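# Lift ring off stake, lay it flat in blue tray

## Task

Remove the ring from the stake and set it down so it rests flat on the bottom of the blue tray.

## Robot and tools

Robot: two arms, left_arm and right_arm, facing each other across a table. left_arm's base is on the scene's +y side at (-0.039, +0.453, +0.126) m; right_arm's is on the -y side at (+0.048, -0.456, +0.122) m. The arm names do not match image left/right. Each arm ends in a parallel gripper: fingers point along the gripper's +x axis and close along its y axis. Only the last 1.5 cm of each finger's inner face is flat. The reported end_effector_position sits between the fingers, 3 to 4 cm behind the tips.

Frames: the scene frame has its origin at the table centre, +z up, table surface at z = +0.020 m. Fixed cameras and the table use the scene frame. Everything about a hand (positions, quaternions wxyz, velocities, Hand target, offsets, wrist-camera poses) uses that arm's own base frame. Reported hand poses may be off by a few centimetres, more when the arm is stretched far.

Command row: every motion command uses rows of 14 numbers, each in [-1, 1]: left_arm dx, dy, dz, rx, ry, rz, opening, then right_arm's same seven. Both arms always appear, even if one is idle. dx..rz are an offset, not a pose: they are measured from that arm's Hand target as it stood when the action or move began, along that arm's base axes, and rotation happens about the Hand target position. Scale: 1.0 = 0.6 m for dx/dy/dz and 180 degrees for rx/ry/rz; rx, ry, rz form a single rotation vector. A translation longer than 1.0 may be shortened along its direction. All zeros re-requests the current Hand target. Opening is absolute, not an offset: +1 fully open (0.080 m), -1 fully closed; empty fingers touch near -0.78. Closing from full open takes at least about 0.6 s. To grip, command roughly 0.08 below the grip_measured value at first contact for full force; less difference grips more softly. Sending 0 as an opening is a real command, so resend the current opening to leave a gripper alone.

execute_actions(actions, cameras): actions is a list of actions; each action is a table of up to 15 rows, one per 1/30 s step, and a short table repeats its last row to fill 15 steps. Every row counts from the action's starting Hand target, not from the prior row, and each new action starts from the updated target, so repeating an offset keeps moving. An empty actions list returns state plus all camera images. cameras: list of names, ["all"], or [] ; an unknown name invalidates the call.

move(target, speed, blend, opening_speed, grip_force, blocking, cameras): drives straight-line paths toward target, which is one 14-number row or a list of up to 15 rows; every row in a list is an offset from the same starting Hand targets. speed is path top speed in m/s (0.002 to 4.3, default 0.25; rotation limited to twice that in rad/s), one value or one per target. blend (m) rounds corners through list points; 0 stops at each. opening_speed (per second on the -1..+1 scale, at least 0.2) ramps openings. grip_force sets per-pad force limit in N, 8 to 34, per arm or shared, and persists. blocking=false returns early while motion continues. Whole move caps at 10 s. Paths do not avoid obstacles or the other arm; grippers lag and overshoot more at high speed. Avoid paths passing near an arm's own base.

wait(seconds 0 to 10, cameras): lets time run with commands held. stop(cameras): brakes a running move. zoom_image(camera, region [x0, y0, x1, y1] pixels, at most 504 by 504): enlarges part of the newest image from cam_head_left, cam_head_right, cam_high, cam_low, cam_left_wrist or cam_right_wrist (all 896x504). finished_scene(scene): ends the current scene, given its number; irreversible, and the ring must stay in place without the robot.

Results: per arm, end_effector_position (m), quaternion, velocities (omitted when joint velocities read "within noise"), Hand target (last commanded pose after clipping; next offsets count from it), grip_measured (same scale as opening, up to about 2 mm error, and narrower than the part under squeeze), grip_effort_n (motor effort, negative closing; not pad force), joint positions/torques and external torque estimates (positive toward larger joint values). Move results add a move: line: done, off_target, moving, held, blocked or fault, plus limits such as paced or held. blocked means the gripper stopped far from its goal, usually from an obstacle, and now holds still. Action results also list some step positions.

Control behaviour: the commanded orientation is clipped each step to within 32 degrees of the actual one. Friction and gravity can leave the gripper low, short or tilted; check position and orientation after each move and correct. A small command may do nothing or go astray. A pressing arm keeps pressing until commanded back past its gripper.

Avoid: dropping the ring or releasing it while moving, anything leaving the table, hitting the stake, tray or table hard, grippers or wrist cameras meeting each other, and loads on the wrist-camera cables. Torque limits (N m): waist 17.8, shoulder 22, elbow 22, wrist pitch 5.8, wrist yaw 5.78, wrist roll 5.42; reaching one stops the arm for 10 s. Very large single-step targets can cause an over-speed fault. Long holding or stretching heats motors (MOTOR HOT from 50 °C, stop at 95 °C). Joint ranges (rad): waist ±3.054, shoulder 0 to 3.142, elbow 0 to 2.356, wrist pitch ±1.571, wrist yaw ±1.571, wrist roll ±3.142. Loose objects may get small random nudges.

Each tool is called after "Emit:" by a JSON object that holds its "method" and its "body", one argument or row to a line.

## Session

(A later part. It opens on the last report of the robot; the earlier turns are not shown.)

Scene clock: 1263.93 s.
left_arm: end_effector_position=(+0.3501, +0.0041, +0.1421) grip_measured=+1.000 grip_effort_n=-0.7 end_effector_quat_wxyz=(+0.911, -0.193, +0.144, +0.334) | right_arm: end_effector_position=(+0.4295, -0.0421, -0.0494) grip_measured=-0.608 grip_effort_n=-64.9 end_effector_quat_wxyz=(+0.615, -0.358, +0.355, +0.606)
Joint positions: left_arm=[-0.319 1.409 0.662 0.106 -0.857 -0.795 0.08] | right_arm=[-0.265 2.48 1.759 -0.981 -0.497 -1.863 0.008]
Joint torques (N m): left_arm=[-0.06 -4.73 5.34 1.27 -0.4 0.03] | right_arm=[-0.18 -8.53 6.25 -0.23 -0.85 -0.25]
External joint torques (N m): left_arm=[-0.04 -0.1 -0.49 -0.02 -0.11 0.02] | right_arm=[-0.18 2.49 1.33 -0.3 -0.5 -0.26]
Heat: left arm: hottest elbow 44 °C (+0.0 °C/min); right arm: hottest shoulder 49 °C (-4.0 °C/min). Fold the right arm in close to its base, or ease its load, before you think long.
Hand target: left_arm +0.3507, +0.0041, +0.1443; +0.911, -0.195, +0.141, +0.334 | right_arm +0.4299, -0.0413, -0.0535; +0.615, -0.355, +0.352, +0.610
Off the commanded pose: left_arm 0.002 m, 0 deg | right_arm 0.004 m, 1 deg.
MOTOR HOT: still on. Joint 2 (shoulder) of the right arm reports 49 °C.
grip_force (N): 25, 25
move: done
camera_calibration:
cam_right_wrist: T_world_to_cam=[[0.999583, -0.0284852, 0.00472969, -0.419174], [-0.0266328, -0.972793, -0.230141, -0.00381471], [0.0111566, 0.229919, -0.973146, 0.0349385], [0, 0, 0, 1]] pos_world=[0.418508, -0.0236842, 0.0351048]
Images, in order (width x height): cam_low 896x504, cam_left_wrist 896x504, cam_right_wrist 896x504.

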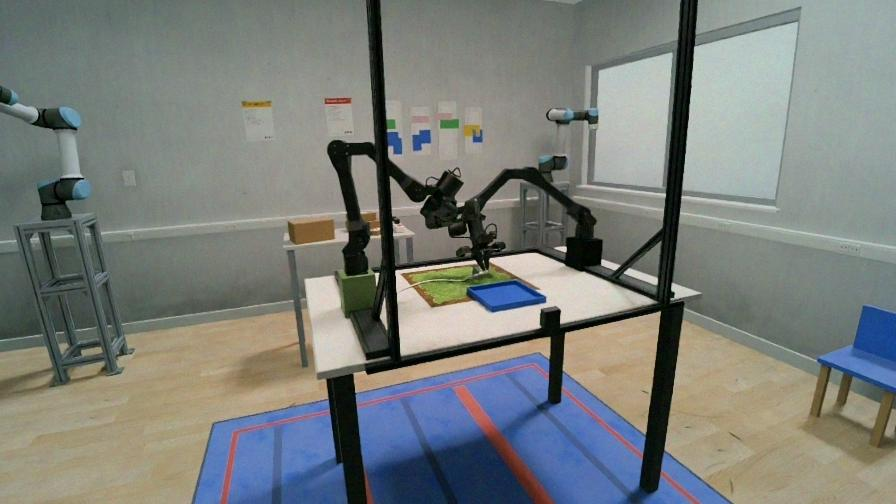

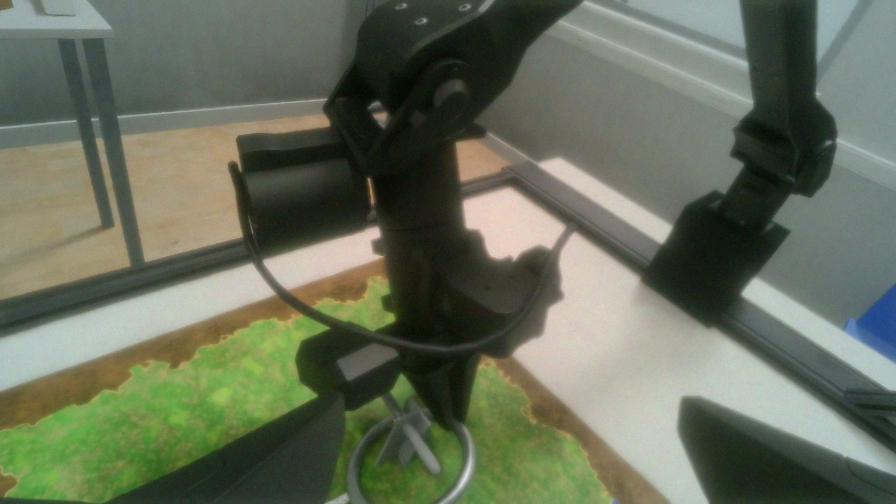

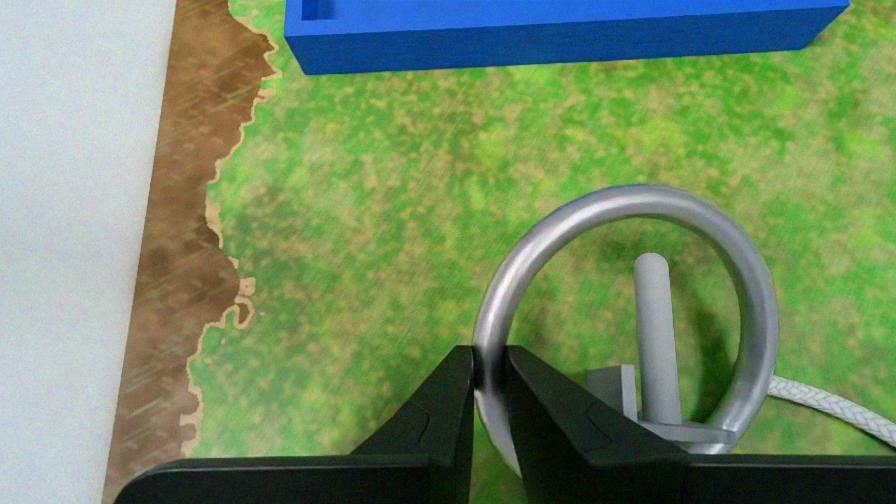

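Emit:
{"method": "move", "body": {
  "target": [0,0,0,0,0,0,1, 0,0,0.03,0,0,0,-0.75],
  "speed": 0.04,
  "cameras": ["cam_left_wrist","cam_low"]
}}

Scene clock: 1341.73 s.
left_arm: end_effector_position=(+0.3501, +0.0041, +0.1421) grip_measured=+1.000 grip_effort_n=-0.7 end_effector_quat_wxyz=(+0.911, -0.193, +0.144, +0.334) | right_arm: end_effector_position=(+0.4247, -0.0407, -0.0452) grip_measured=-0.608 grip_effort_n=-64.9 end_effector_quat_wxyz=(+0.611, -0.346, +0.362, +0.613)
Joint positions: left_arm=[-0.319 1.409 0.662 0.106 -0.857 -0.795 0.08] | right_arm=[-0.265 2.48 1.773 -1.029 -0.498 -1.863 0.008]
Joint torques (N m): left_arm=[-0.02 -4.66 5.34 1.25 -0.4 0.01] | right_arm=[-0.15 -12.47 6.27 -0.35 -0.83 -0.25]
External joint torques (N m): left_arm=[0 0.01 -0.51 -0.05 -0.11 0] | right_arm=[-0.17 -1.42 1.35 -0.36 -0.47 -0.25]
Heat: left arm: hottest elbow 44 °C (+0.0 °C/min); right arm: hottest shoulder 46 °C (-1.0 °C/min).
Hand target: left_arm +0.3507, +0.0041, +0.1443; +0.911, -0.195, +0.141, +0.334 | right_arm +0.4298, -0.0413, -0.0354; +0.615, -0.355, +0.352, +0.610
Off the commanded pose: left_arm 0.002 m, 0 deg | right_arm 0.011 m, 2 deg.
MOTOR HOT: cleared for the motors of the right arm.
grip_force (N): 25, 25
move: off_target (right_arm)
Images, in order (width x height): cam_low 896x504, cam_left_wrist 896x504.

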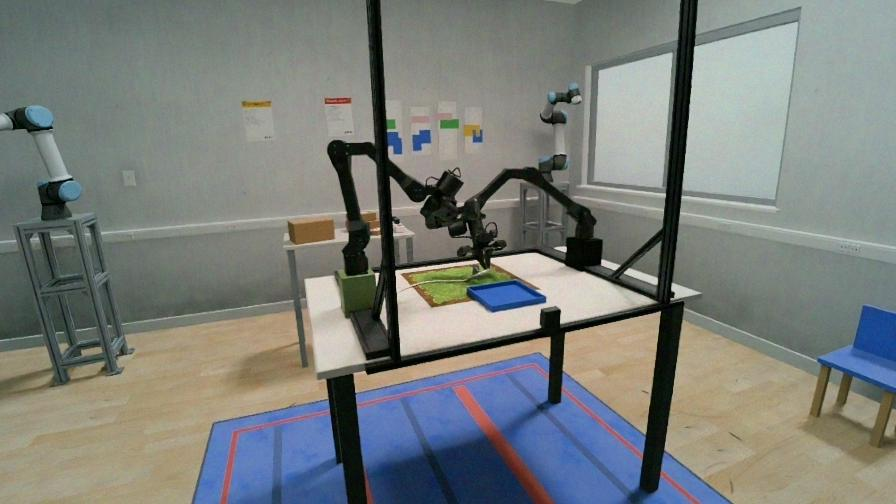

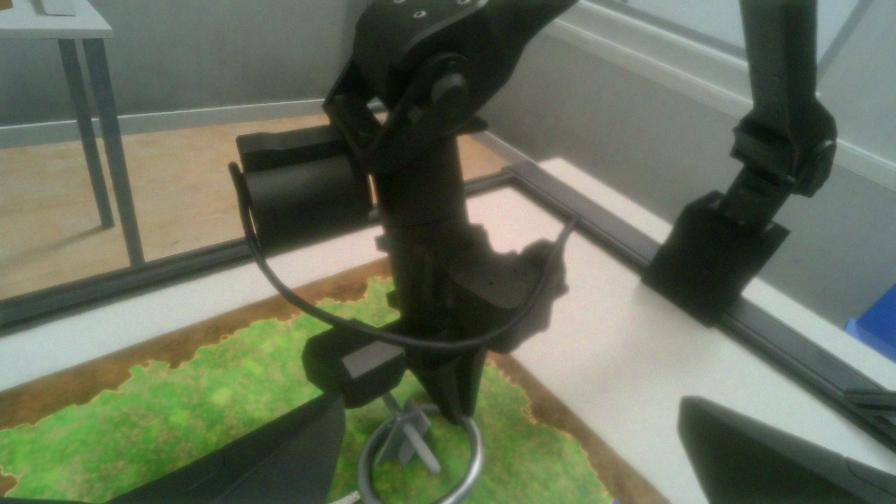

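Emit:
{"method": "zoom_image", "body": {
  "camera": "cam_left_wrist",
  "region": [300, 360, 540, 504]
}}

Emit:
{"method": "zoom_image", "body": {
  "camera": "cam_low",
  "region": [445, 225, 525, 285]
}}

Scaled by 2.100 from the camera's 896x504 image, which has a finer 1280x720 frame.

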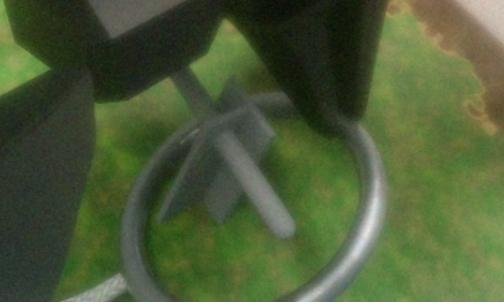

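Scaled by 6.300 from the camera's 896x504 image, which has a finer 1280x720 frame.

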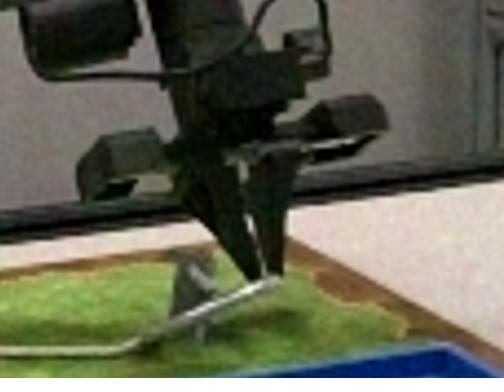

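Emit:
{"method": "move", "body": {
  "target": [0,0,0,0,0,0,1, 0,-0.0467,0.0067,0,0,0,-0.75],
  "speed": 0.05,
  "cameras": ["cam_left_wrist"]
}}

Scene clock: 1399.43 s.
left_arm: end_effector_position=(+0.3501, +0.0041, +0.1421) grip_measured=+1.000 grip_effort_n=-1.2 end_effector_quat_wxyz=(+0.911, -0.193, +0.144, +0.334) | right_arm: end_effector_position=(+0.4289, -0.0693, -0.0286) grip_measured=-0.613 grip_effort_n=-64.9 end_effector_quat_wxyz=(+0.617, -0.354, +0.354, +0.607)
Joint positions: left_arm=[-0.319 1.409 0.662 0.106 -0.857 -0.795 0.08] | right_arm=[-0.326 2.485 1.853 -1.109 -0.497 -1.93 0.007]
Joint torques (N m): left_arm=[-0.02 -4.64 5.32 1.27 -0.42 0.02] | right_arm=[-0.16 -9.12 6.57 -0.37 -0.5 -0.27]
External joint torques (N m): left_arm=[-0.02 -0.01 -0.47 -0.01 -0.12 0] | right_arm=[-0.16 2.05 1.54 -0.37 -0.15 -0.27]
Heat: left arm: hottest elbow 44 °C (+0.0 °C/min); right arm: hottest shoulder 58 °C (+13.1 °C/min). Fold the right arm in close to its base, or ease its load, before you think long.
Hand target: left_arm +0.3507, +0.0041, +0.1443; +0.911, -0.195, +0.141, +0.334 | right_arm +0.4299, -0.0693, -0.0313; +0.615, -0.355, +0.352, +0.610
Off the commanded pose: left_arm 0.002 m, 0 deg | right_arm 0.003 m, 0 deg.
MOTOR HOT: joint 2 (shoulder) of the right arm reports 58 °C; the controller stops that arm at 95 °C. To cool a motor, set the load down, stop pushing, or move to a pose that needs little force.
grip_force (N): 25, 25
move: done
Images, in order (width x height): cam_left_wrist 896x504.

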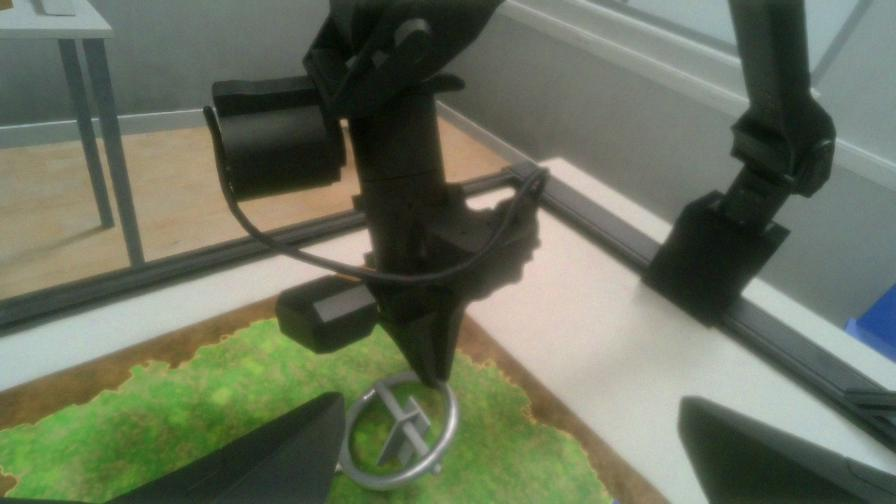

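Emit:
{"method": "zoom_image", "body": {
  "camera": "cam_left_wrist",
  "region": [300, 360, 540, 504]
}}

Scaled by 2.100 from the camera's 896x504 image, which has a finer 1280x720 frame.

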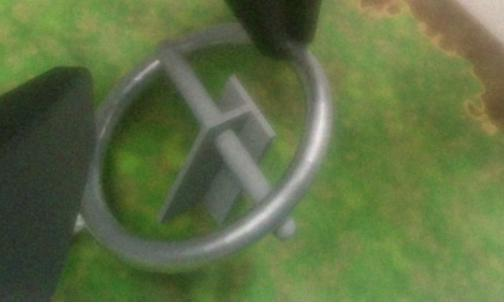

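Emit:
{"method": "wait", "body": {
  "seconds": 0.1,
  "cameras": ["cam_right_wrist"]
}}

Scene clock: 1426.50 s.
left_arm: end_effector_position=(+0.3501, +0.0041, +0.1421) grip_measured=+1.000 grip_effort_n=-0.7 end_effector_quat_wxyz=(+0.911, -0.193, +0.144, +0.334) | right_arm: end_effector_position=(+0.4295, -0.0694, -0.0282) grip_measured=-0.617 grip_effort_n=-64.9 end_effector_quat_wxyz=(+0.617, -0.355, +0.353, +0.607)
Joint positions: left_arm=[-0.319 1.409 0.662 0.106 -0.857 -0.795 0.08] | right_arm=[-0.326 2.485 1.855 -1.109 -0.497 -1.93 0.007]
Joint torques (N m): left_arm=[-0.05 -4.67 5.28 1.24 -0.4 0.02] | right_arm=[-0.03 -9.15 6.35 -0.37 -0.5 -0.26]
External joint torques (N m): left_arm=[-0.05 0.01 -0.59 -0.06 -0.11 0] | right_arm=[-0.11 2.06 1.29 -0.37 -0.15 -0.26]
Heat: left arm: hottest elbow 44 °C (+0.0 °C/min); right arm: hottest shoulder 56 °C (+3.0 °C/min). Fold the right arm in close to its base, or ease its load, before you think long.
Hand target: left_arm +0.3507, +0.0041, +0.1443; +0.911, -0.195, +0.141, +0.334 | right_arm +0.4298, -0.0693, -0.0314; +0.615, -0.355, +0.352, +0.610
Tool commands: left_gripper/opening=+1.0 right_gripper/opening=-0.75
Off the commanded pose: left_arm 0.002 m, 0 deg | right_arm 0.003 m, 0 deg.
MOTOR HOT: still on. Joint 2 (shoulder) of the right arm reports 56 °C.
grip_force (N): 25, 25
wait: 0.10 s; at rest from the start
camera_calibration:
cam_right_wrist: T_world_to_cam=[[0.999507, -0.0311665, 0.00391181, -0.420133], [-0.0293343, -0.970689, -0.238541, -0.0243998], [0.0112316, 0.238309, -0.971124, 0.0624898], [0, 0, 0, 1]] pos_world=[0.418508, -0.0516705, 0.0565085]
Images, in order (width x height): cam_right_wrist 896x504.

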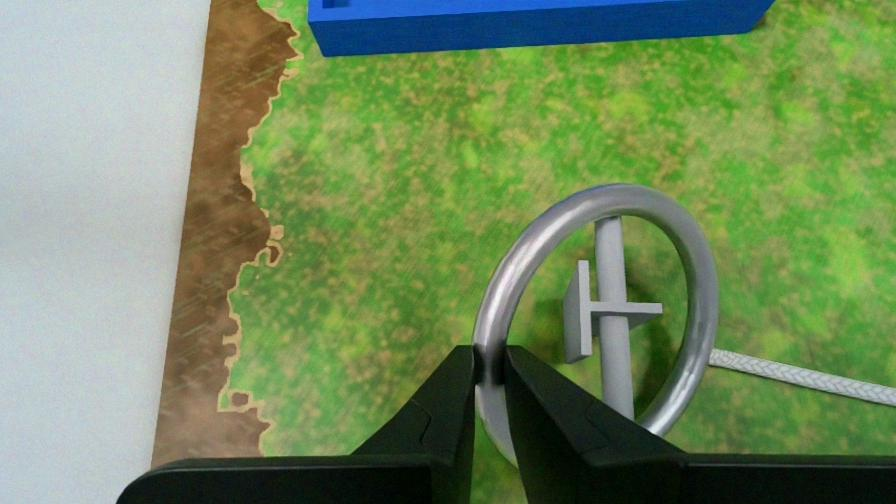

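Emit:
{"method": "move", "body": {
  "target": [0,0,0,0,0,0,1, 0,-0.0167,0,0,0,0,-0.8],
  "speed": 0.04,
  "grip_force": 34,
  "cameras": ["cam_right_wrist", "cam_left_wrist"]
}}

Scene clock: 1519.77 s.
left_arm: end_effector_position=(+0.3501, +0.0041, +0.1421) grip_measured=+1.000 grip_effort_n=-1.2 end_effector_quat_wxyz=(+0.911, -0.193, +0.144, +0.334) | right_arm: end_effector_position=(+0.4303, -0.0789, -0.0260) grip_measured=-0.772 grip_effort_n=-27.7 end_effector_quat_wxyz=(+0.618, -0.356, +0.351, +0.606)
Joint positions: left_arm=[-0.319 1.409 0.662 0.106 -0.857 -0.795 0.08] | right_arm=[-0.346 2.497 1.887 -1.135 -0.497 -1.954 0]
Joint torques (N m): left_arm=[-0.03 -4.7 5.35 1.26 -0.4 0.04] | right_arm=[-0.08 -8.7 6.5 -0.33 -0.35 -0.24]
External joint torques (N m): left_arm=[-0.04 -0.09 -0.44 -0.02 -0.11 0.02] | right_arm=[-0.18 2.5 1.45 -0.32 0 -0.24]
Heat: left arm: hottest elbow 44 °C (+0.0 °C/min); right arm: hottest shoulder 53 °C (-2.0 °C/min). Fold the right arm in close to its base, or ease its load, before you think long.
Hand target: left_arm +0.3507, +0.0041, +0.1443; +0.911, -0.195, +0.141, +0.334 | right_arm +0.4298, -0.0794, -0.0314; +0.615, -0.355, +0.352, +0.610
Off the commanded pose: left_arm 0.002 m, 0 deg | right_arm 0.005 m, 1 deg.
MOTOR HOT: still on. Joint 2 (shoulder) of the right arm reports 53 °C.
move: done
camera_calibration:
cam_right_wrist: T_world_to_cam=[[0.99949, -0.030531, 0.00938617, -0.421025], [-0.02738, -0.970268, -0.24048, -0.0339615], [0.0164492, 0.240101, -0.970609, 0.0648208], [0, 0, 0, 1]] pos_world=[0.418814, -0.0613696, 0.0587003]
Images, in order (width x height): cam_left_wrist 896x504, cam_right_wrist 896x504.

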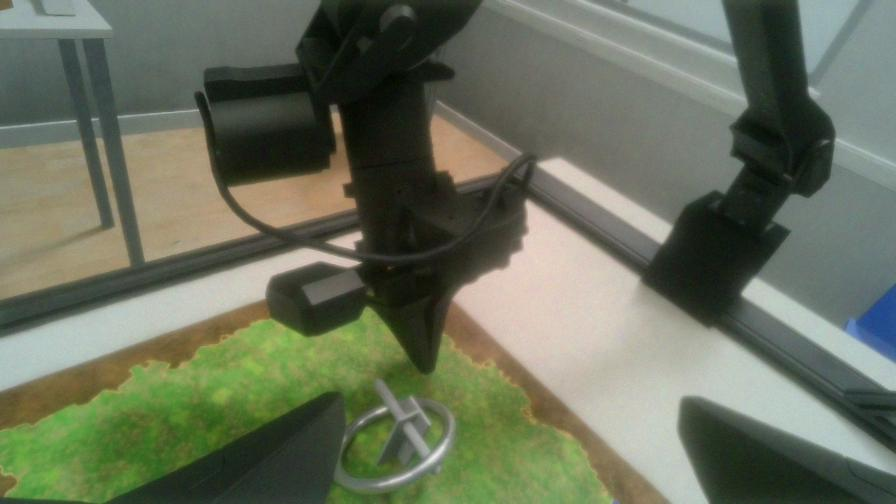

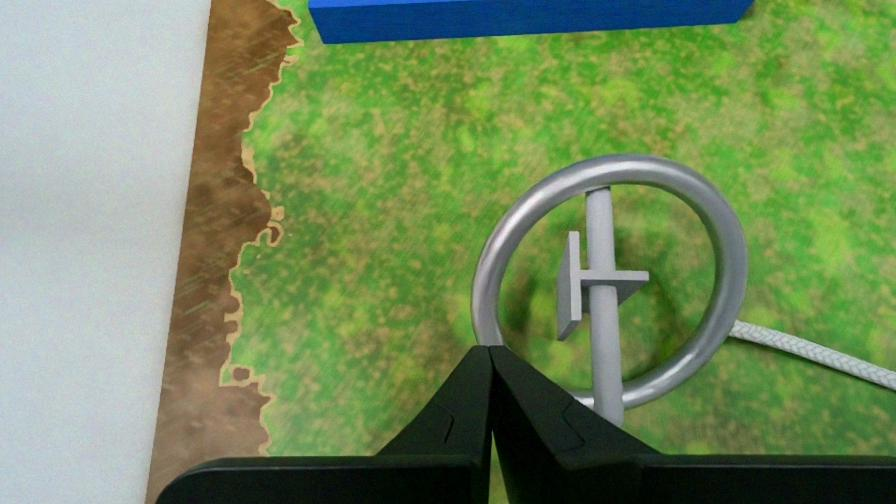

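Emit:
{"method": "zoom_image", "body": {
  "camera": "cam_right_wrist",
  "region": [450, 130, 800, 460]
}}

Emit:
{"method": "zoom_image", "body": {
  "camera": "cam_left_wrist",
  "region": [300, 350, 540, 504]
}}

Scaled by 1.440 from the camera's 896x504 image, which has a finer 1280x720 frame.

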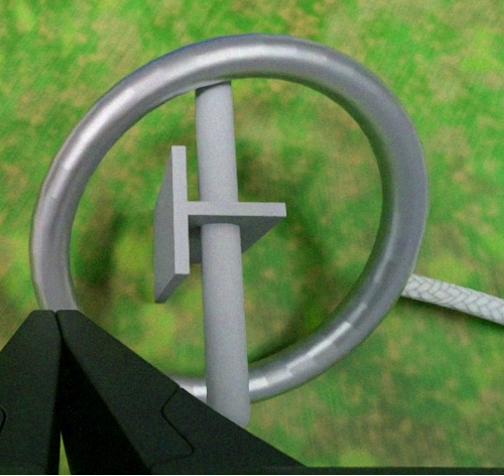

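Scaled by 2.100 from the camera's 896x504 image, which has a finer 1280x720 frame.

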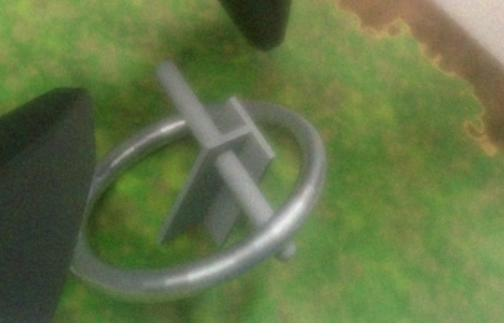

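Emit:
{"method": "move", "body": {
  "target": [0,0,0,0,0,0,1, 0.01367,-0.0223,-0.0127,0.0189,-0.0584,0.0945,-0.4],
  "speed": 0.06,
  "grip_force": 30,
  "cameras": ["cam_right_wrist"]
}}

Scene clock: 1817.90 s.
left_arm: end_effector_position=(+0.3501, +0.0041, +0.1421) grip_measured=+1.000 grip_effort_n=-0.7 end_effector_quat_wxyz=(+0.911, -0.193, +0.144, +0.334) | right_arm: end_effector_position=(+0.4383, -0.0928, -0.0340) grip_measured=-0.403 grip_effort_n=17.9 end_effector_quat_wxyz=(+0.557, -0.442, +0.223, +0.666)
Joint positions: left_arm=[-0.319 1.409 0.662 0.106 -0.857 -0.795 0.08] | right_arm=[-0.381 2.601 2.033 -1.227 -0.537 -2.359 0.017]
Joint torques (N m): left_arm=[-0.06 -4.69 5.3 1.25 -0.39 0.01] | right_arm=[-0.33 -9.05 6.21 -0.46 -0.74 -0.23]
External joint torques (N m): left_arm=[-0.02 -0.12 -0.46 -0.02 -0.1 -0.01] | right_arm=[-0.33 2.6 1.18 -0.34 -0.39 -0.24]
Heat: left arm: hottest elbow 45 °C (+0.0 °C/min); right arm: hottest shoulder 49 °C (-1.0 °C/min). Fold the right arm in close to its base, or ease its load, before you think long.
Hand target: left_arm +0.3507, +0.0041, +0.1443; +0.911, -0.195, +0.141, +0.334 | right_arm +0.4380, -0.0927, -0.0391; +0.558, -0.438, +0.220, +0.669
Off the commanded pose: left_arm 0.002 m, 0 deg | right_arm 0.005 m, 1 deg.
MOTOR HOT: still on. Joint 2 (shoulder) of the right arm reports 49 °C.
grip_force (N): 30, 30
move: done
camera_calibration:
cam_right_wrist: T_world_to_cam=[[0.94622, 0.261449, 0.190556, -0.372836], [0.305576, -0.9157, -0.260992, -0.190651], [0.106256, 0.305185, -0.946346, 0.0277372], [0, 0, 0, 1]] pos_world=[0.408096, -0.085566, 0.047537]
Images, in order (width x height): cam_right_wrist 896x504.

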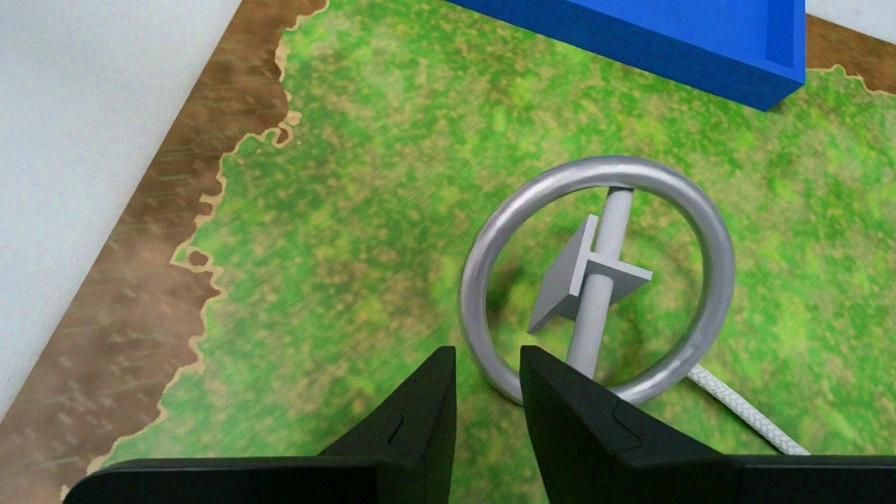

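Emit:
{"method": "zoom_image", "body": {
  "camera": "cam_right_wrist",
  "region": [440, 140, 760, 460]
}}

Scaled by 1.575 from the camera's 896x504 image, which has a finer 1280x720 frame.

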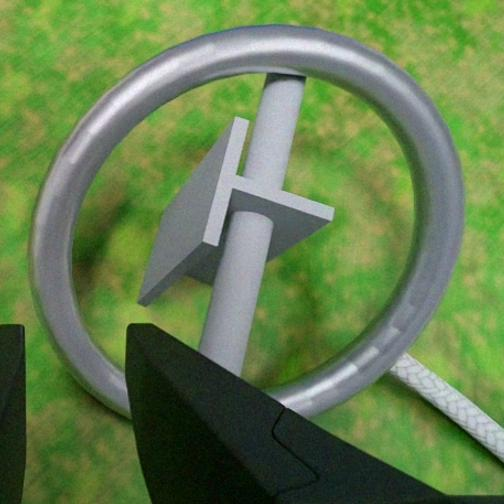

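Emit:
{"method": "move", "body": {
  "target": [
    [0,0,0,0,0,0,1, 0,0,0.0833,0,0,0,-0.4],
    [0,0,0,0,0,0,1, 0.1237,0.043,0.0833,0,0,0,-0.4],
    [0,0,0,0,0,0,1, 0.1237,0.043,0.0253,0,0,0,-0.4]
  ],
  "speed": 0.1,
  "blend": [0.02,0.02,0],
  "cameras": ["cam_right_wrist"]
}}

Scene clock: 1944.30 s.
left_arm: end_effector_position=(+0.3501, +0.0041, +0.1421) grip_measured=+1.000 grip_effort_n=-0.7 end_effector_quat_wxyz=(+0.911, -0.193, +0.144, +0.334) | right_arm: end_effector_position=(+0.5112, -0.0677, -0.0190) grip_measured=-0.403 grip_effort_n=17.9 end_effector_quat_wxyz=(+0.585, -0.480, +0.215, +0.617)
Joint positions: left_arm=[-0.319 1.409 0.662 0.106 -0.857 -0.795 0.08] | right_arm=[-0.289 2.722 2.342 -1.199 -0.566 -2.172 0.017]
Joint torques (N m): left_arm=[0 -4.69 5.27 1.27 -0.4 0.01] | right_arm=[0.05 -10.59 6.74 0.26 -0.67 0.11]
External joint torques (N m): left_arm=[0.03 0.02 -0.63 -0.04 -0.11 0] | right_arm=[0.03 2.16 1.09 0.01 -0.28 0.09]
Heat: left arm: hottest elbow 45 °C (+0.0 °C/min); right arm: hottest shoulder 48 °C (+1.0 °C/min).
Hand target: left_arm +0.3507, +0.0041, +0.1443; +0.911, -0.195, +0.141, +0.334 | right_arm +0.5122, -0.0669, -0.0238; +0.558, -0.439, +0.220, +0.669
Off the commanded pose: left_arm 0.002 m, 0 deg | right_arm 0.005 m, 8 deg.
MOTOR HOT: cleared for the motors of the right arm.
joint sent to its limit (right arm) — joint 3 (elbow), upper limit, where the elbow is as straight as it goes. The joint targets are off in orientation, not in position.
grip_force (N): 30, 30
move: off_target (right_arm); blend cut to 0.0174 m at target 2
camera_calibration:
cam_right_wrist: T_world_to_cam=[[0.934547, 0.203473, 0.291925, -0.447193], [0.267897, -0.942278, -0.200855, -0.167458], [0.234206, 0.265915, -0.935113, -0.0413063], [0, 0, 0, 1]] pos_world=[0.472459, -0.0558166, 0.0582861]
Images, in order (width x height): cam_right_wrist 896x504.

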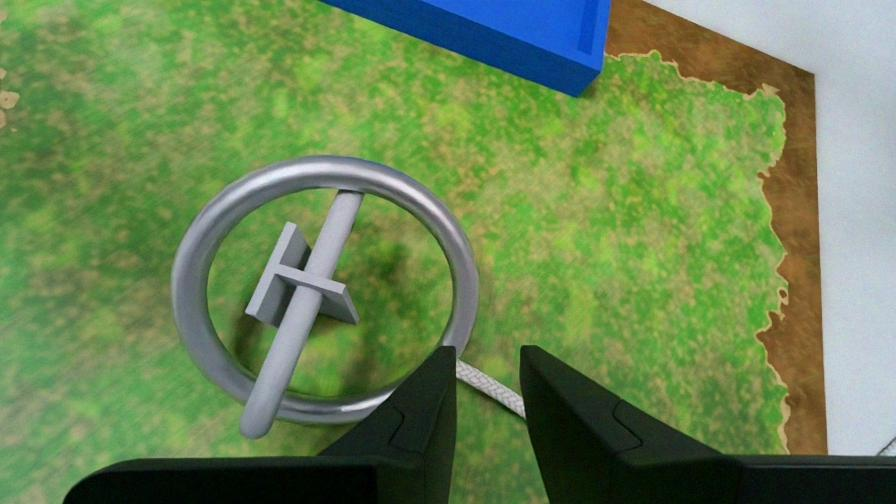

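Emit:
{"method": "move", "body": {
  "target": [
    [0,0,0,0,0,0,1, 0,0,0.0833,0,0,0,-0.45],
    [0,0,0,0,0,0,1, -0.1295,-0.0553,0.0833,0.0632,0.0006,0.0033,-0.45],
    [0,0,0,0,0,0,1, -0.1295,-0.0553,-0.0393,0.0632,0.0006,0.0033,-0.45]
  ],
  "speed": 0.1,
  "blend": [0.02,0.02,0],
  "cameras": ["cam_right_wrist"]
}}

Scene clock: 2064.53 s.
left_arm: end_effector_position=(+0.3501, +0.0041, +0.1421) grip_measured=+1.000 grip_effort_n=-1.6 end_effector_quat_wxyz=(+0.911, -0.193, +0.144, +0.334) | right_arm: end_effector_position=(+0.4369, -0.1021, -0.0406) grip_measured=-0.447 grip_effort_n=-16.0 end_effector_quat_wxyz=(+0.594, -0.389, +0.153, +0.687)
Joint positions: left_arm=[-0.319 1.409 0.662 0.106 -0.857 -0.795 0.08] | right_arm=[-0.444 2.767 2.245 -1.436 -0.687 -2.512 0.015]
Joint torques (N m): left_arm=[-0.05 -4.67 5.27 1.25 -0.39 0.03] | right_arm=[-0.12 -9.51 4.48 -0.43 -0.76 -0.19]
External joint torques (N m): left_arm=[-0.05 -0.07 -0.53 -0.03 -0.1 0.01] | right_arm=[-0.12 2.65 -0.41 -0.05 -0.36 -0.21]
Heat: left arm: hottest elbow 45 °C (+0.0 °C/min); right arm: hottest shoulder 51 °C (+1.0 °C/min). Fold the right arm in close to its base, or ease its load, before you think long.
Hand target: left_arm +0.3507, +0.0041, +0.1443; +0.911, -0.195, +0.141, +0.334 | right_arm +0.4346, -0.1002, -0.0475; +0.595, -0.382, +0.151, +0.691
Off the commanded pose: left_arm 0.002 m, 0 deg | right_arm 0.007 m, 1 deg.
MOTOR HOT: joint 2 (shoulder) of the right arm reports 51 °C; the controller stops that arm at 95 °C. To cool a motor, set the load down, stop pushing, or move to a pose that needs little force.
grip_force (N): 30, 30
move: done
camera_calibration:
cam_right_wrist: T_world_to_cam=[[0.942365, 0.230057, 0.242943, -0.367125], [0.317511, -0.843885, -0.432486, -0.205408], [0.10552, 0.484697, -0.868294, 0.0462842], [0, 0, 0, 1]] pos_world=[0.406301, -0.111315, 0.0405425]
Images, in order (width x height): cam_right_wrist 896x504.

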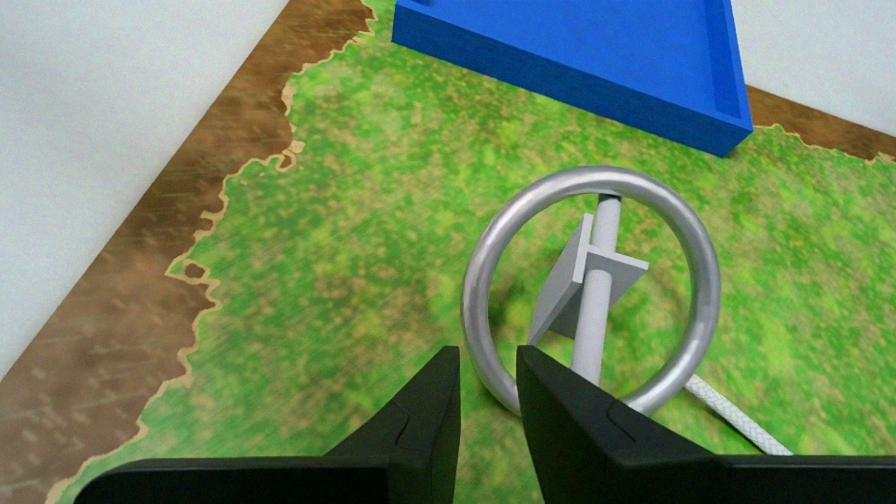

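Emit:
{"method": "move", "body": {
  "target": [0,0,0,0,0,0,1, -0.0025,0.0442,-0.0455,0,0,0,-0.45],
  "speed": 0.04,
  "cameras": ["cam_right_wrist", "cam_left_wrist"]
}}

Scene clock: 2097.97 s.
left_arm: end_effector_position=(+0.3501, +0.0041, +0.1421) grip_measured=+1.000 grip_effort_n=-1.2 end_effector_quat_wxyz=(+0.911, -0.193, +0.144, +0.334) | right_arm: end_effector_position=(+0.4334, -0.0745, -0.0765) grip_measured=-0.447 grip_effort_n=-15.6 end_effector_quat_wxyz=(+0.593, -0.384, +0.150, +0.692)
Joint positions: left_arm=[-0.319 1.409 0.662 0.106 -0.857 -0.795 0.08] | right_arm=[-0.394 2.767 2.09 -1.262 -0.707 -2.465 0.015]
Joint torques (N m): left_arm=[-0.02 -4.61 5.32 1.26 -0.41 0.03] | right_arm=[0.02 -11.92 3.8 -0.38 -0.73 0.18]
External joint torques (N m): left_arm=[-0.04 -0.04 -0.42 -0.01 -0.12 0.02] | right_arm=[0.19 -0.18 -0.78 -0.05 -0.32 0.17]
Heat: left arm: hottest elbow 45 °C (+0.0 °C/min); right arm: hottest shoulder 51 °C (+0.0 °C/min). Fold the right arm in close to its base, or ease its load, before you think long.
Hand target: left_arm +0.3507, +0.0041, +0.1443; +0.911, -0.195, +0.141, +0.334 | right_arm +0.4330, -0.0736, -0.0748; +0.595, -0.381, +0.151, +0.691
Off the commanded pose: left_arm 0.002 m, 0 deg | right_arm 0.002 m, 0 deg.
MOTOR HOT: still on. Joint 2 (shoulder) of the right arm reports 51 °C.
grip_force (N): 30, 30
move: done
camera_calibration:
cam_right_wrist: T_world_to_cam=[[0.942283, 0.235635, 0.237864, -0.361512], [0.321132, -0.837088, -0.442898, -0.198285], [0.0947506, 0.49372, -0.864443, 0.00773246], [0, 0, 0, 1]] pos_world=[0.403589, -0.0846143, 0.00485513]
Images, in order (width x height): cam_left_wrist 896x504, cam_right_wrist 896x504.

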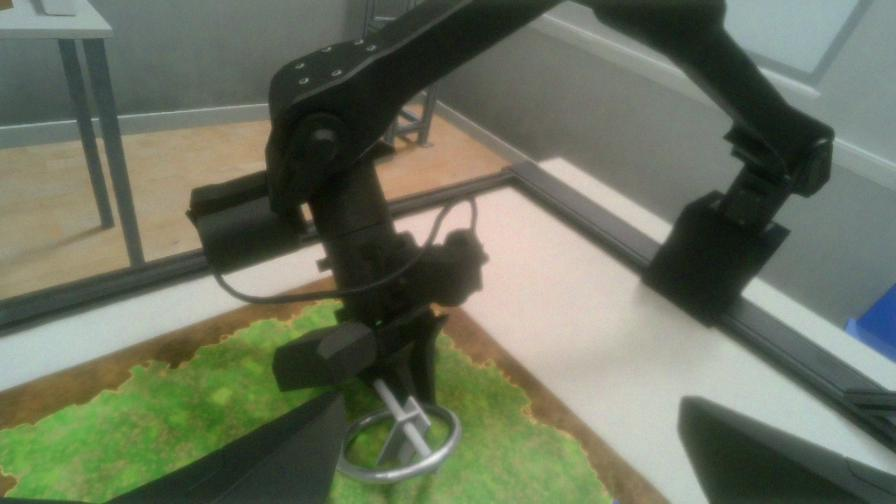

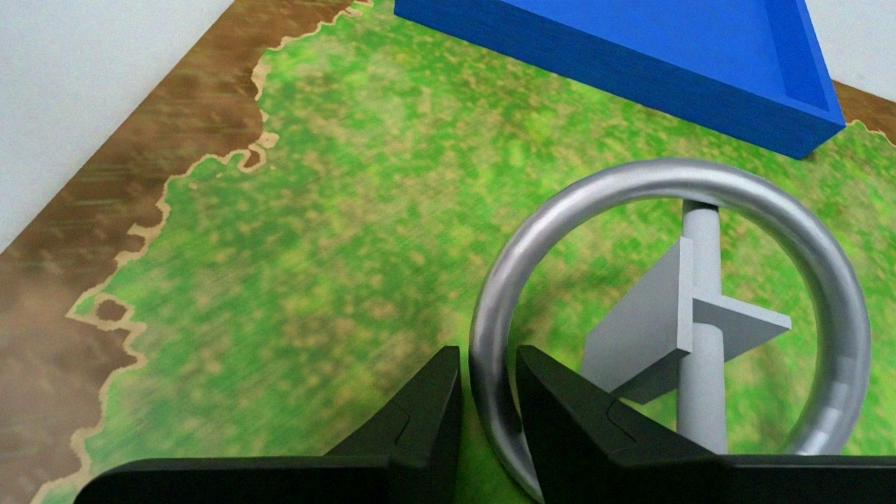

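Emit:
{"method": "move", "body": {
  "target": [0,0,0,0,0,0,1, 0,0,0,0,0,0,-0.75],
  "opening_speed": 0.4,
  "grip_force": 34,
  "cameras": ["cam_right_wrist"]
}}

Scene clock: 2114.93 s.
left_arm: end_effector_position=(+0.3501, +0.0041, +0.1421) grip_measured=+1.000 grip_effort_n=-0.7 end_effector_quat_wxyz=(+0.911, -0.193, +0.144, +0.334) | right_arm: end_effector_position=(+0.4343, -0.0734, -0.0757) grip_measured=-0.606 grip_effort_n=-83.5 end_effector_quat_wxyz=(+0.594, -0.384, +0.147, +0.691)
Joint positions: left_arm=[-0.319 1.409 0.662 0.106 -0.857 -0.795 0.08] | right_arm=[-0.393 2.766 2.09 -1.261 -0.714 -2.465 0.008]
Joint torques (N m): left_arm=[0 -4.71 5.28 1.29 -0.4 0.03] | right_arm=[-0.13 -11.93 3.82 -0.43 -0.47 0.18]
External joint torques (N m): left_arm=[0 -0.06 -0.53 0.01 -0.11 0.02] | right_arm=[-0.05 -0.14 -0.79 -0.11 -0.05 0.17]
Heat: left arm: hottest elbow 45 °C (+0.0 °C/min); right arm: hottest shoulder 53 °C (+2.0 °C/min). Fold the right arm in close to its base, or ease its load, before you think long.
Hand target: left_arm +0.3507, +0.0041, +0.1443; +0.911, -0.195, +0.141, +0.334 | right_arm +0.4331, -0.0736, -0.0746; +0.595, -0.382, +0.150, +0.691
Off the commanded pose: left_arm 0.002 m, 0 deg | right_arm 0.002 m, 0 deg.
MOTOR HOT: still on. Joint 2 (shoulder) of the right arm reports 53 °C.
move: done
camera_calibration:
cam_right_wrist: T_world_to_cam=[[0.941486, 0.233735, 0.242843, -0.36228], [0.322291, -0.835182, -0.445645, -0.197873], [0.0986555, 0.497834, -0.861643, 0.00667792], [0, 0, 0, 1]] pos_world=[0.404195, -0.0839067, 0.00555031]
Images, in order (width x height): cam_right_wrist 896x504.

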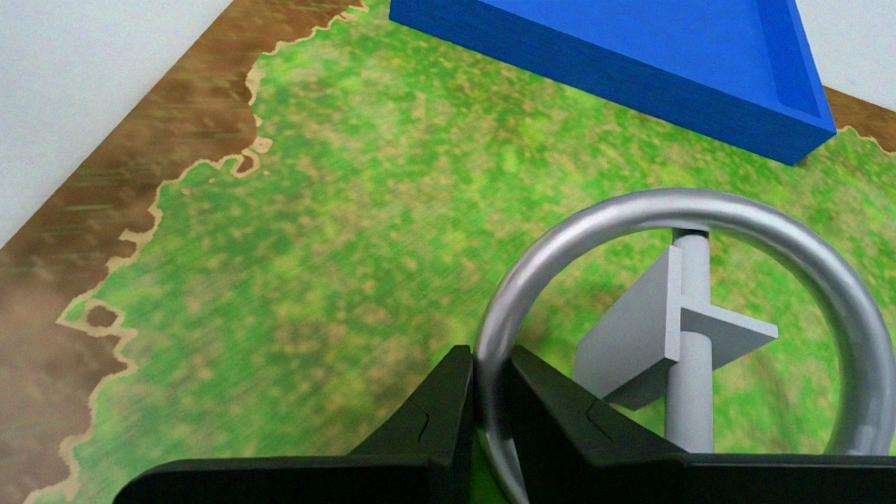

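Emit:
{"method": "move", "body": {
  "target": [0,0,0,0,0,0,1, 0,0,0.0267,0,0,0,-0.75],
  "speed": 0.04,
  "cameras": ["cam_right_wrist"]
}}

Scene clock: 2137.97 s.
left_arm: end_effector_position=(+0.3501, +0.0041, +0.1421) grip_measured=+1.000 grip_effort_n=-1.2 end_effector_quat_wxyz=(+0.911, -0.193, +0.144, +0.334) | right_arm: end_effector_position=(+0.4318, -0.0728, -0.0663) grip_measured=-0.606 grip_effort_n=-83.5 end_effector_quat_wxyz=(+0.593, -0.379, +0.151, +0.694)
Joint positions: left_arm=[-0.319 1.409 0.662 0.106 -0.857 -0.795 0.08] | right_arm=[-0.393 2.746 2.087 -1.29 -0.71 -2.463 0.008]
Joint torques (N m): left_arm=[-0.12 -4.69 5.27 1.27 -0.41 0.03] | right_arm=[-0.11 -13.45 4.21 -0.79 -0.62 0.14]
External joint torques (N m): left_arm=[-0.12 -0.09 -0.54 -0.01 -0.12 0.02] | right_arm=[-0.11 -1.61 -0.46 -0.45 -0.2 0.13]
Heat: left arm: hottest elbow 45 °C (+0.0 °C/min); right arm: hottest shoulder 58 °C (+7.0 °C/min). Fold the right arm in close to its base, or ease its load, before you think long.
Hand target: left_arm +0.3507, +0.0041, +0.1443; +0.911, -0.195, +0.141, +0.334 | right_arm +0.4330, -0.0735, -0.0587; +0.595, -0.382, +0.150, +0.691
Off the commanded pose: left_arm 0.002 m, 0 deg | right_arm 0.008 m, 1 deg.
MOTOR HOT: still on. Joint 2 (shoulder) of the right arm reports 58 °C.
move: done
camera_calibration:
cam_right_wrist: T_world_to_cam=[[0.944668, 0.233705, 0.230183, -0.364489], [0.31638, -0.834468, -0.451183, -0.190223], [0.0866363, 0.499043, -0.862235, 0.019944], [0, 0, 0, 1]] pos_world=[0.402777, -0.0835053, 0.01527]
Images, in order (width x height): cam_right_wrist 896x504.

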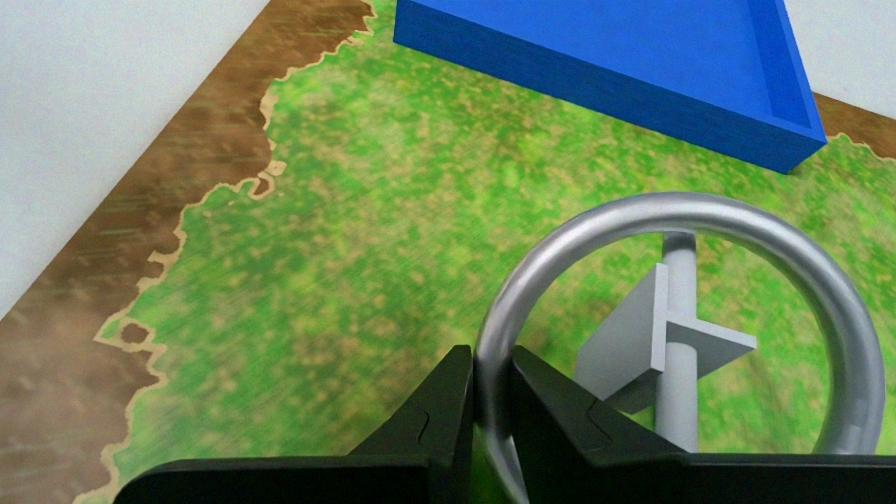

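Emit:
{"method": "move", "body": {
  "target": [0,0,0,0,0,0,1, 0,-0.0233,-0.0067,0,0,0,-0.75],
  "speed": 0.04,
  "cameras": ["cam_right_wrist", "cam_left_wrist"]
}}

Scene clock: 2150.33 s.
left_arm: end_effector_position=(+0.3501, +0.0041, +0.1421) grip_measured=+1.000 grip_effort_n=-0.7 end_effector_quat_wxyz=(+0.911, -0.193, +0.144, +0.334) | right_arm: end_effector_position=(+0.4327, -0.0878, -0.0597) grip_measured=-0.606 grip_effort_n=-83.5 end_effector_quat_wxyz=(+0.596, -0.382, +0.154, +0.689)
Joint positions: left_arm=[-0.319 1.409 0.662 0.106 -0.857 -0.795 0.08] | right_arm=[-0.422 2.756 2.139 -1.337 -0.7 -2.483 0.008]
Joint torques (N m): left_arm=[-0.03 -4.69 5.27 1.25 -0.42 0.01] | right_arm=[-0.03 -9.81 6.27 -0.8 -0.6 -0.24]
External joint torques (N m): left_arm=[-0.03 -0.11 -0.51 -0.03 -0.13 0] | right_arm=[0.03 2.06 1.56 -0.46 -0.19 -0.26]
Heat: left arm: hottest elbow 45 °C (+0.0 °C/min); right arm: hottest shoulder 57 °C (+6.1 °C/min). Fold the right arm in close to its base, or ease its load, before you think long.
Hand target: left_arm +0.3507, +0.0041, +0.1443; +0.911, -0.195, +0.141, +0.334 | right_arm +0.4330, -0.0877, -0.0628; +0.595, -0.382, +0.151, +0.691
Off the commanded pose: left_arm 0.002 m, 0 deg | right_arm 0.003 m, 0 deg.
MOTOR HOT: still on. Joint 2 (shoulder) of the right arm reports 57 °C.
move: done
camera_calibration:
cam_right_wrist: T_world_to_cam=[[0.945731, 0.225144, 0.234314, -0.364336], [0.310075, -0.840931, -0.443496, -0.197411], [0.0971913, 0.492082, -0.865106, 0.0276751], [0, 0, 0, 1]] pos_world=[0.403087, -0.0975993, 0.0217601]
Images, in order (width x height): cam_left_wrist 896x504, cam_right_wrist 896x504.

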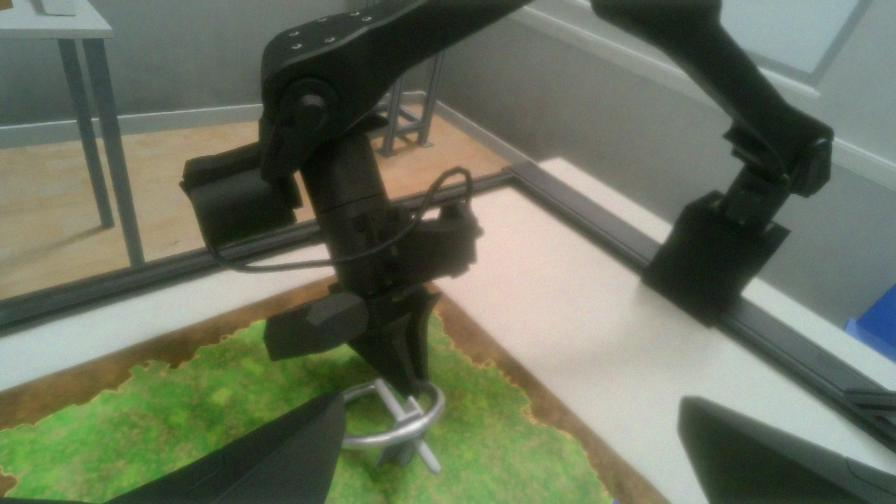

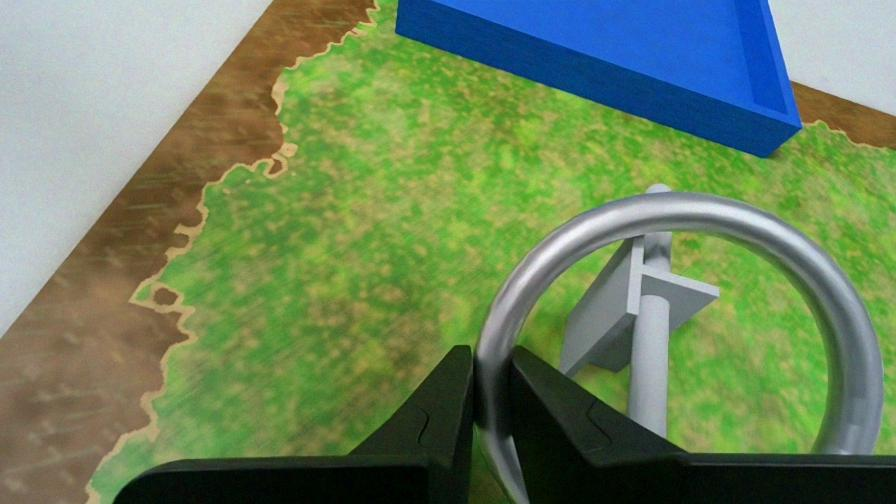

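Emit:
{"method": "zoom_image", "body": {
  "camera": "cam_left_wrist",
  "region": [300, 340, 540, 504]
}}

Scaled by 2.100 from the camera's 896x504 image, which has a finer 1280x720 frame.

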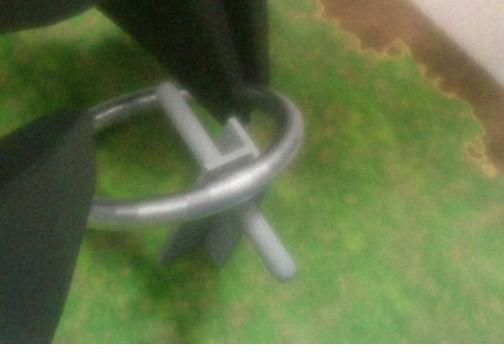

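Emit:
{"method": "move", "body": {
  "target": [
    [0,0,0,0,0,0,1, 0,-0.0083,0.0083,0,0,0,-0.75],
    [0,0,0,0,0,0,1, 0,-0.0083,0.1333,0,0,0,-0.75]
  ],
  "speed": 0.06,
  "blend": [0.004,0],
  "cameras": ["cam_right_wrist", "cam_left_wrist"]
}}

Scene clock: 2195.90 s.
left_arm: end_effector_position=(+0.3501, +0.0041, +0.1421) grip_measured=+1.000 grip_effort_n=-1.2 end_effector_quat_wxyz=(+0.911, -0.193, +0.144, +0.334) | right_arm: end_effector_position=(+0.4300, -0.0910, +0.0074) grip_measured=-0.606 grip_effort_n=-83.5 end_effector_quat_wxyz=(+0.596, -0.370, +0.157, +0.695)
Joint positions: left_arm=[-0.319 1.409 0.662 0.106 -0.857 -0.795 0.08] | right_arm=[-0.43 2.674 2.243 -1.559 -0.696 -2.494 0.008]
Joint torques (N m): left_arm=[-0.08 -4.62 5.27 1.26 -0.41 0.02] | right_arm=[0.02 -13.41 6.44 -0.88 -0.61 -0.23]
External joint torques (N m): left_arm=[-0.07 0 -0.51 -0.02 -0.12 0.01] | right_arm=[0.01 -1.51 1.48 -0.48 -0.2 -0.24]
Heat: left arm: hottest elbow 45 °C (+0.0 °C/min); right arm: hottest shoulder 53 °C (-5.0 °C/min). Fold the right arm in close to its base, or ease its load, before you think long.
Hand target: left_arm +0.3507, +0.0041, +0.1443; +0.911, -0.195, +0.141, +0.334 | right_arm +0.4331, -0.0925, +0.0172; +0.595, -0.382, +0.151, +0.691
Off the commanded pose: left_arm 0.002 m, 0 deg | right_arm 0.010 m, 2 deg.
MOTOR HOT: still on. Joint 2 (shoulder) of the right arm reports 53 °C.
joint sent to its limit (right arm) — joint 4 (wrist pitch), lower limit. The joint targets still meet the commanded pose.
move: off_target (right_arm); blend cut to 0.0035 m at target 1
camera_calibration:
cam_right_wrist: T_world_to_cam=[[0.951181, 0.223745, 0.212588, -0.379058], [0.29952, -0.835356, -0.460942, -0.164316], [0.0744533, 0.502113, -0.861591, 0.0982558], [0, 0, 0, 1]] pos_world=[0.402453, -0.101786, 0.0894991]
Images, in order (width x height): cam_left_wrist 896x504, cam_right_wrist 896x504.

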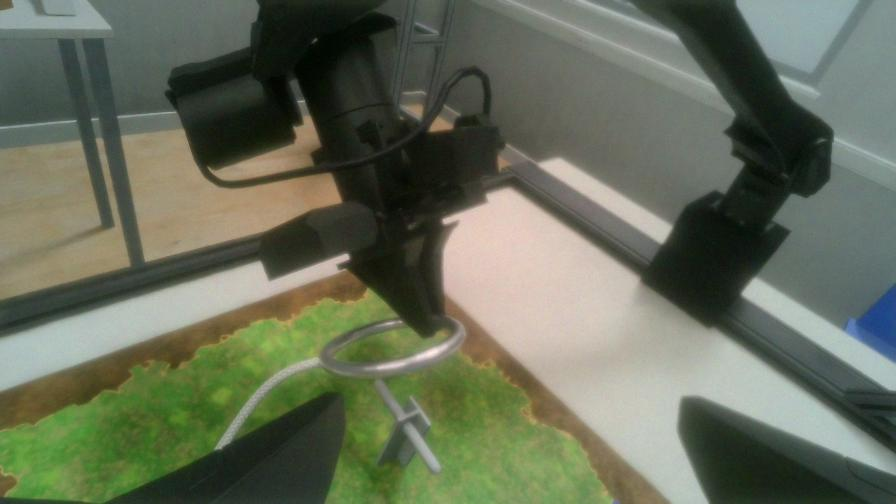

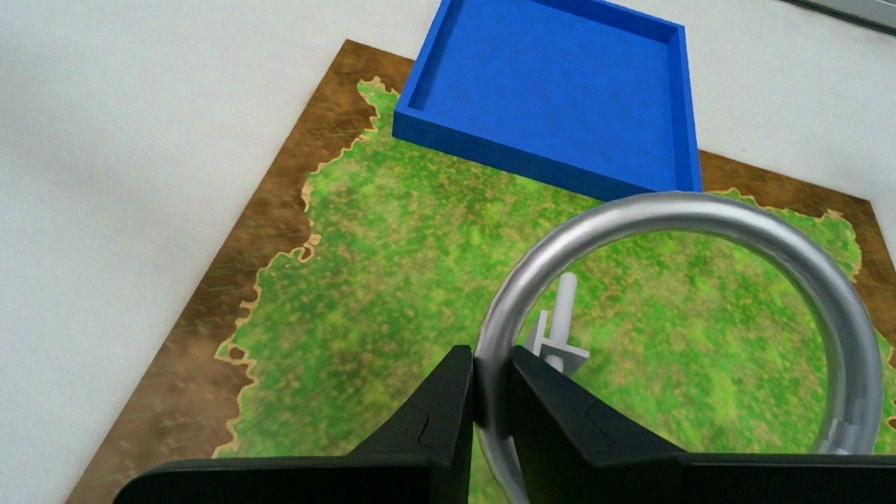

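Emit:
{"method": "zoom_image", "body": {
  "camera": "cam_right_wrist",
  "region": [380, 0, 720, 210]
}}

Scaled by 1.482 from the camera's 896x504 image, which has a finer 1280x720 frame.

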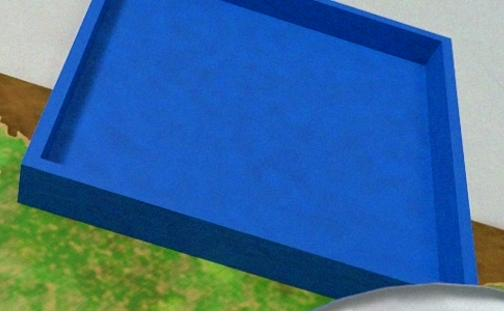

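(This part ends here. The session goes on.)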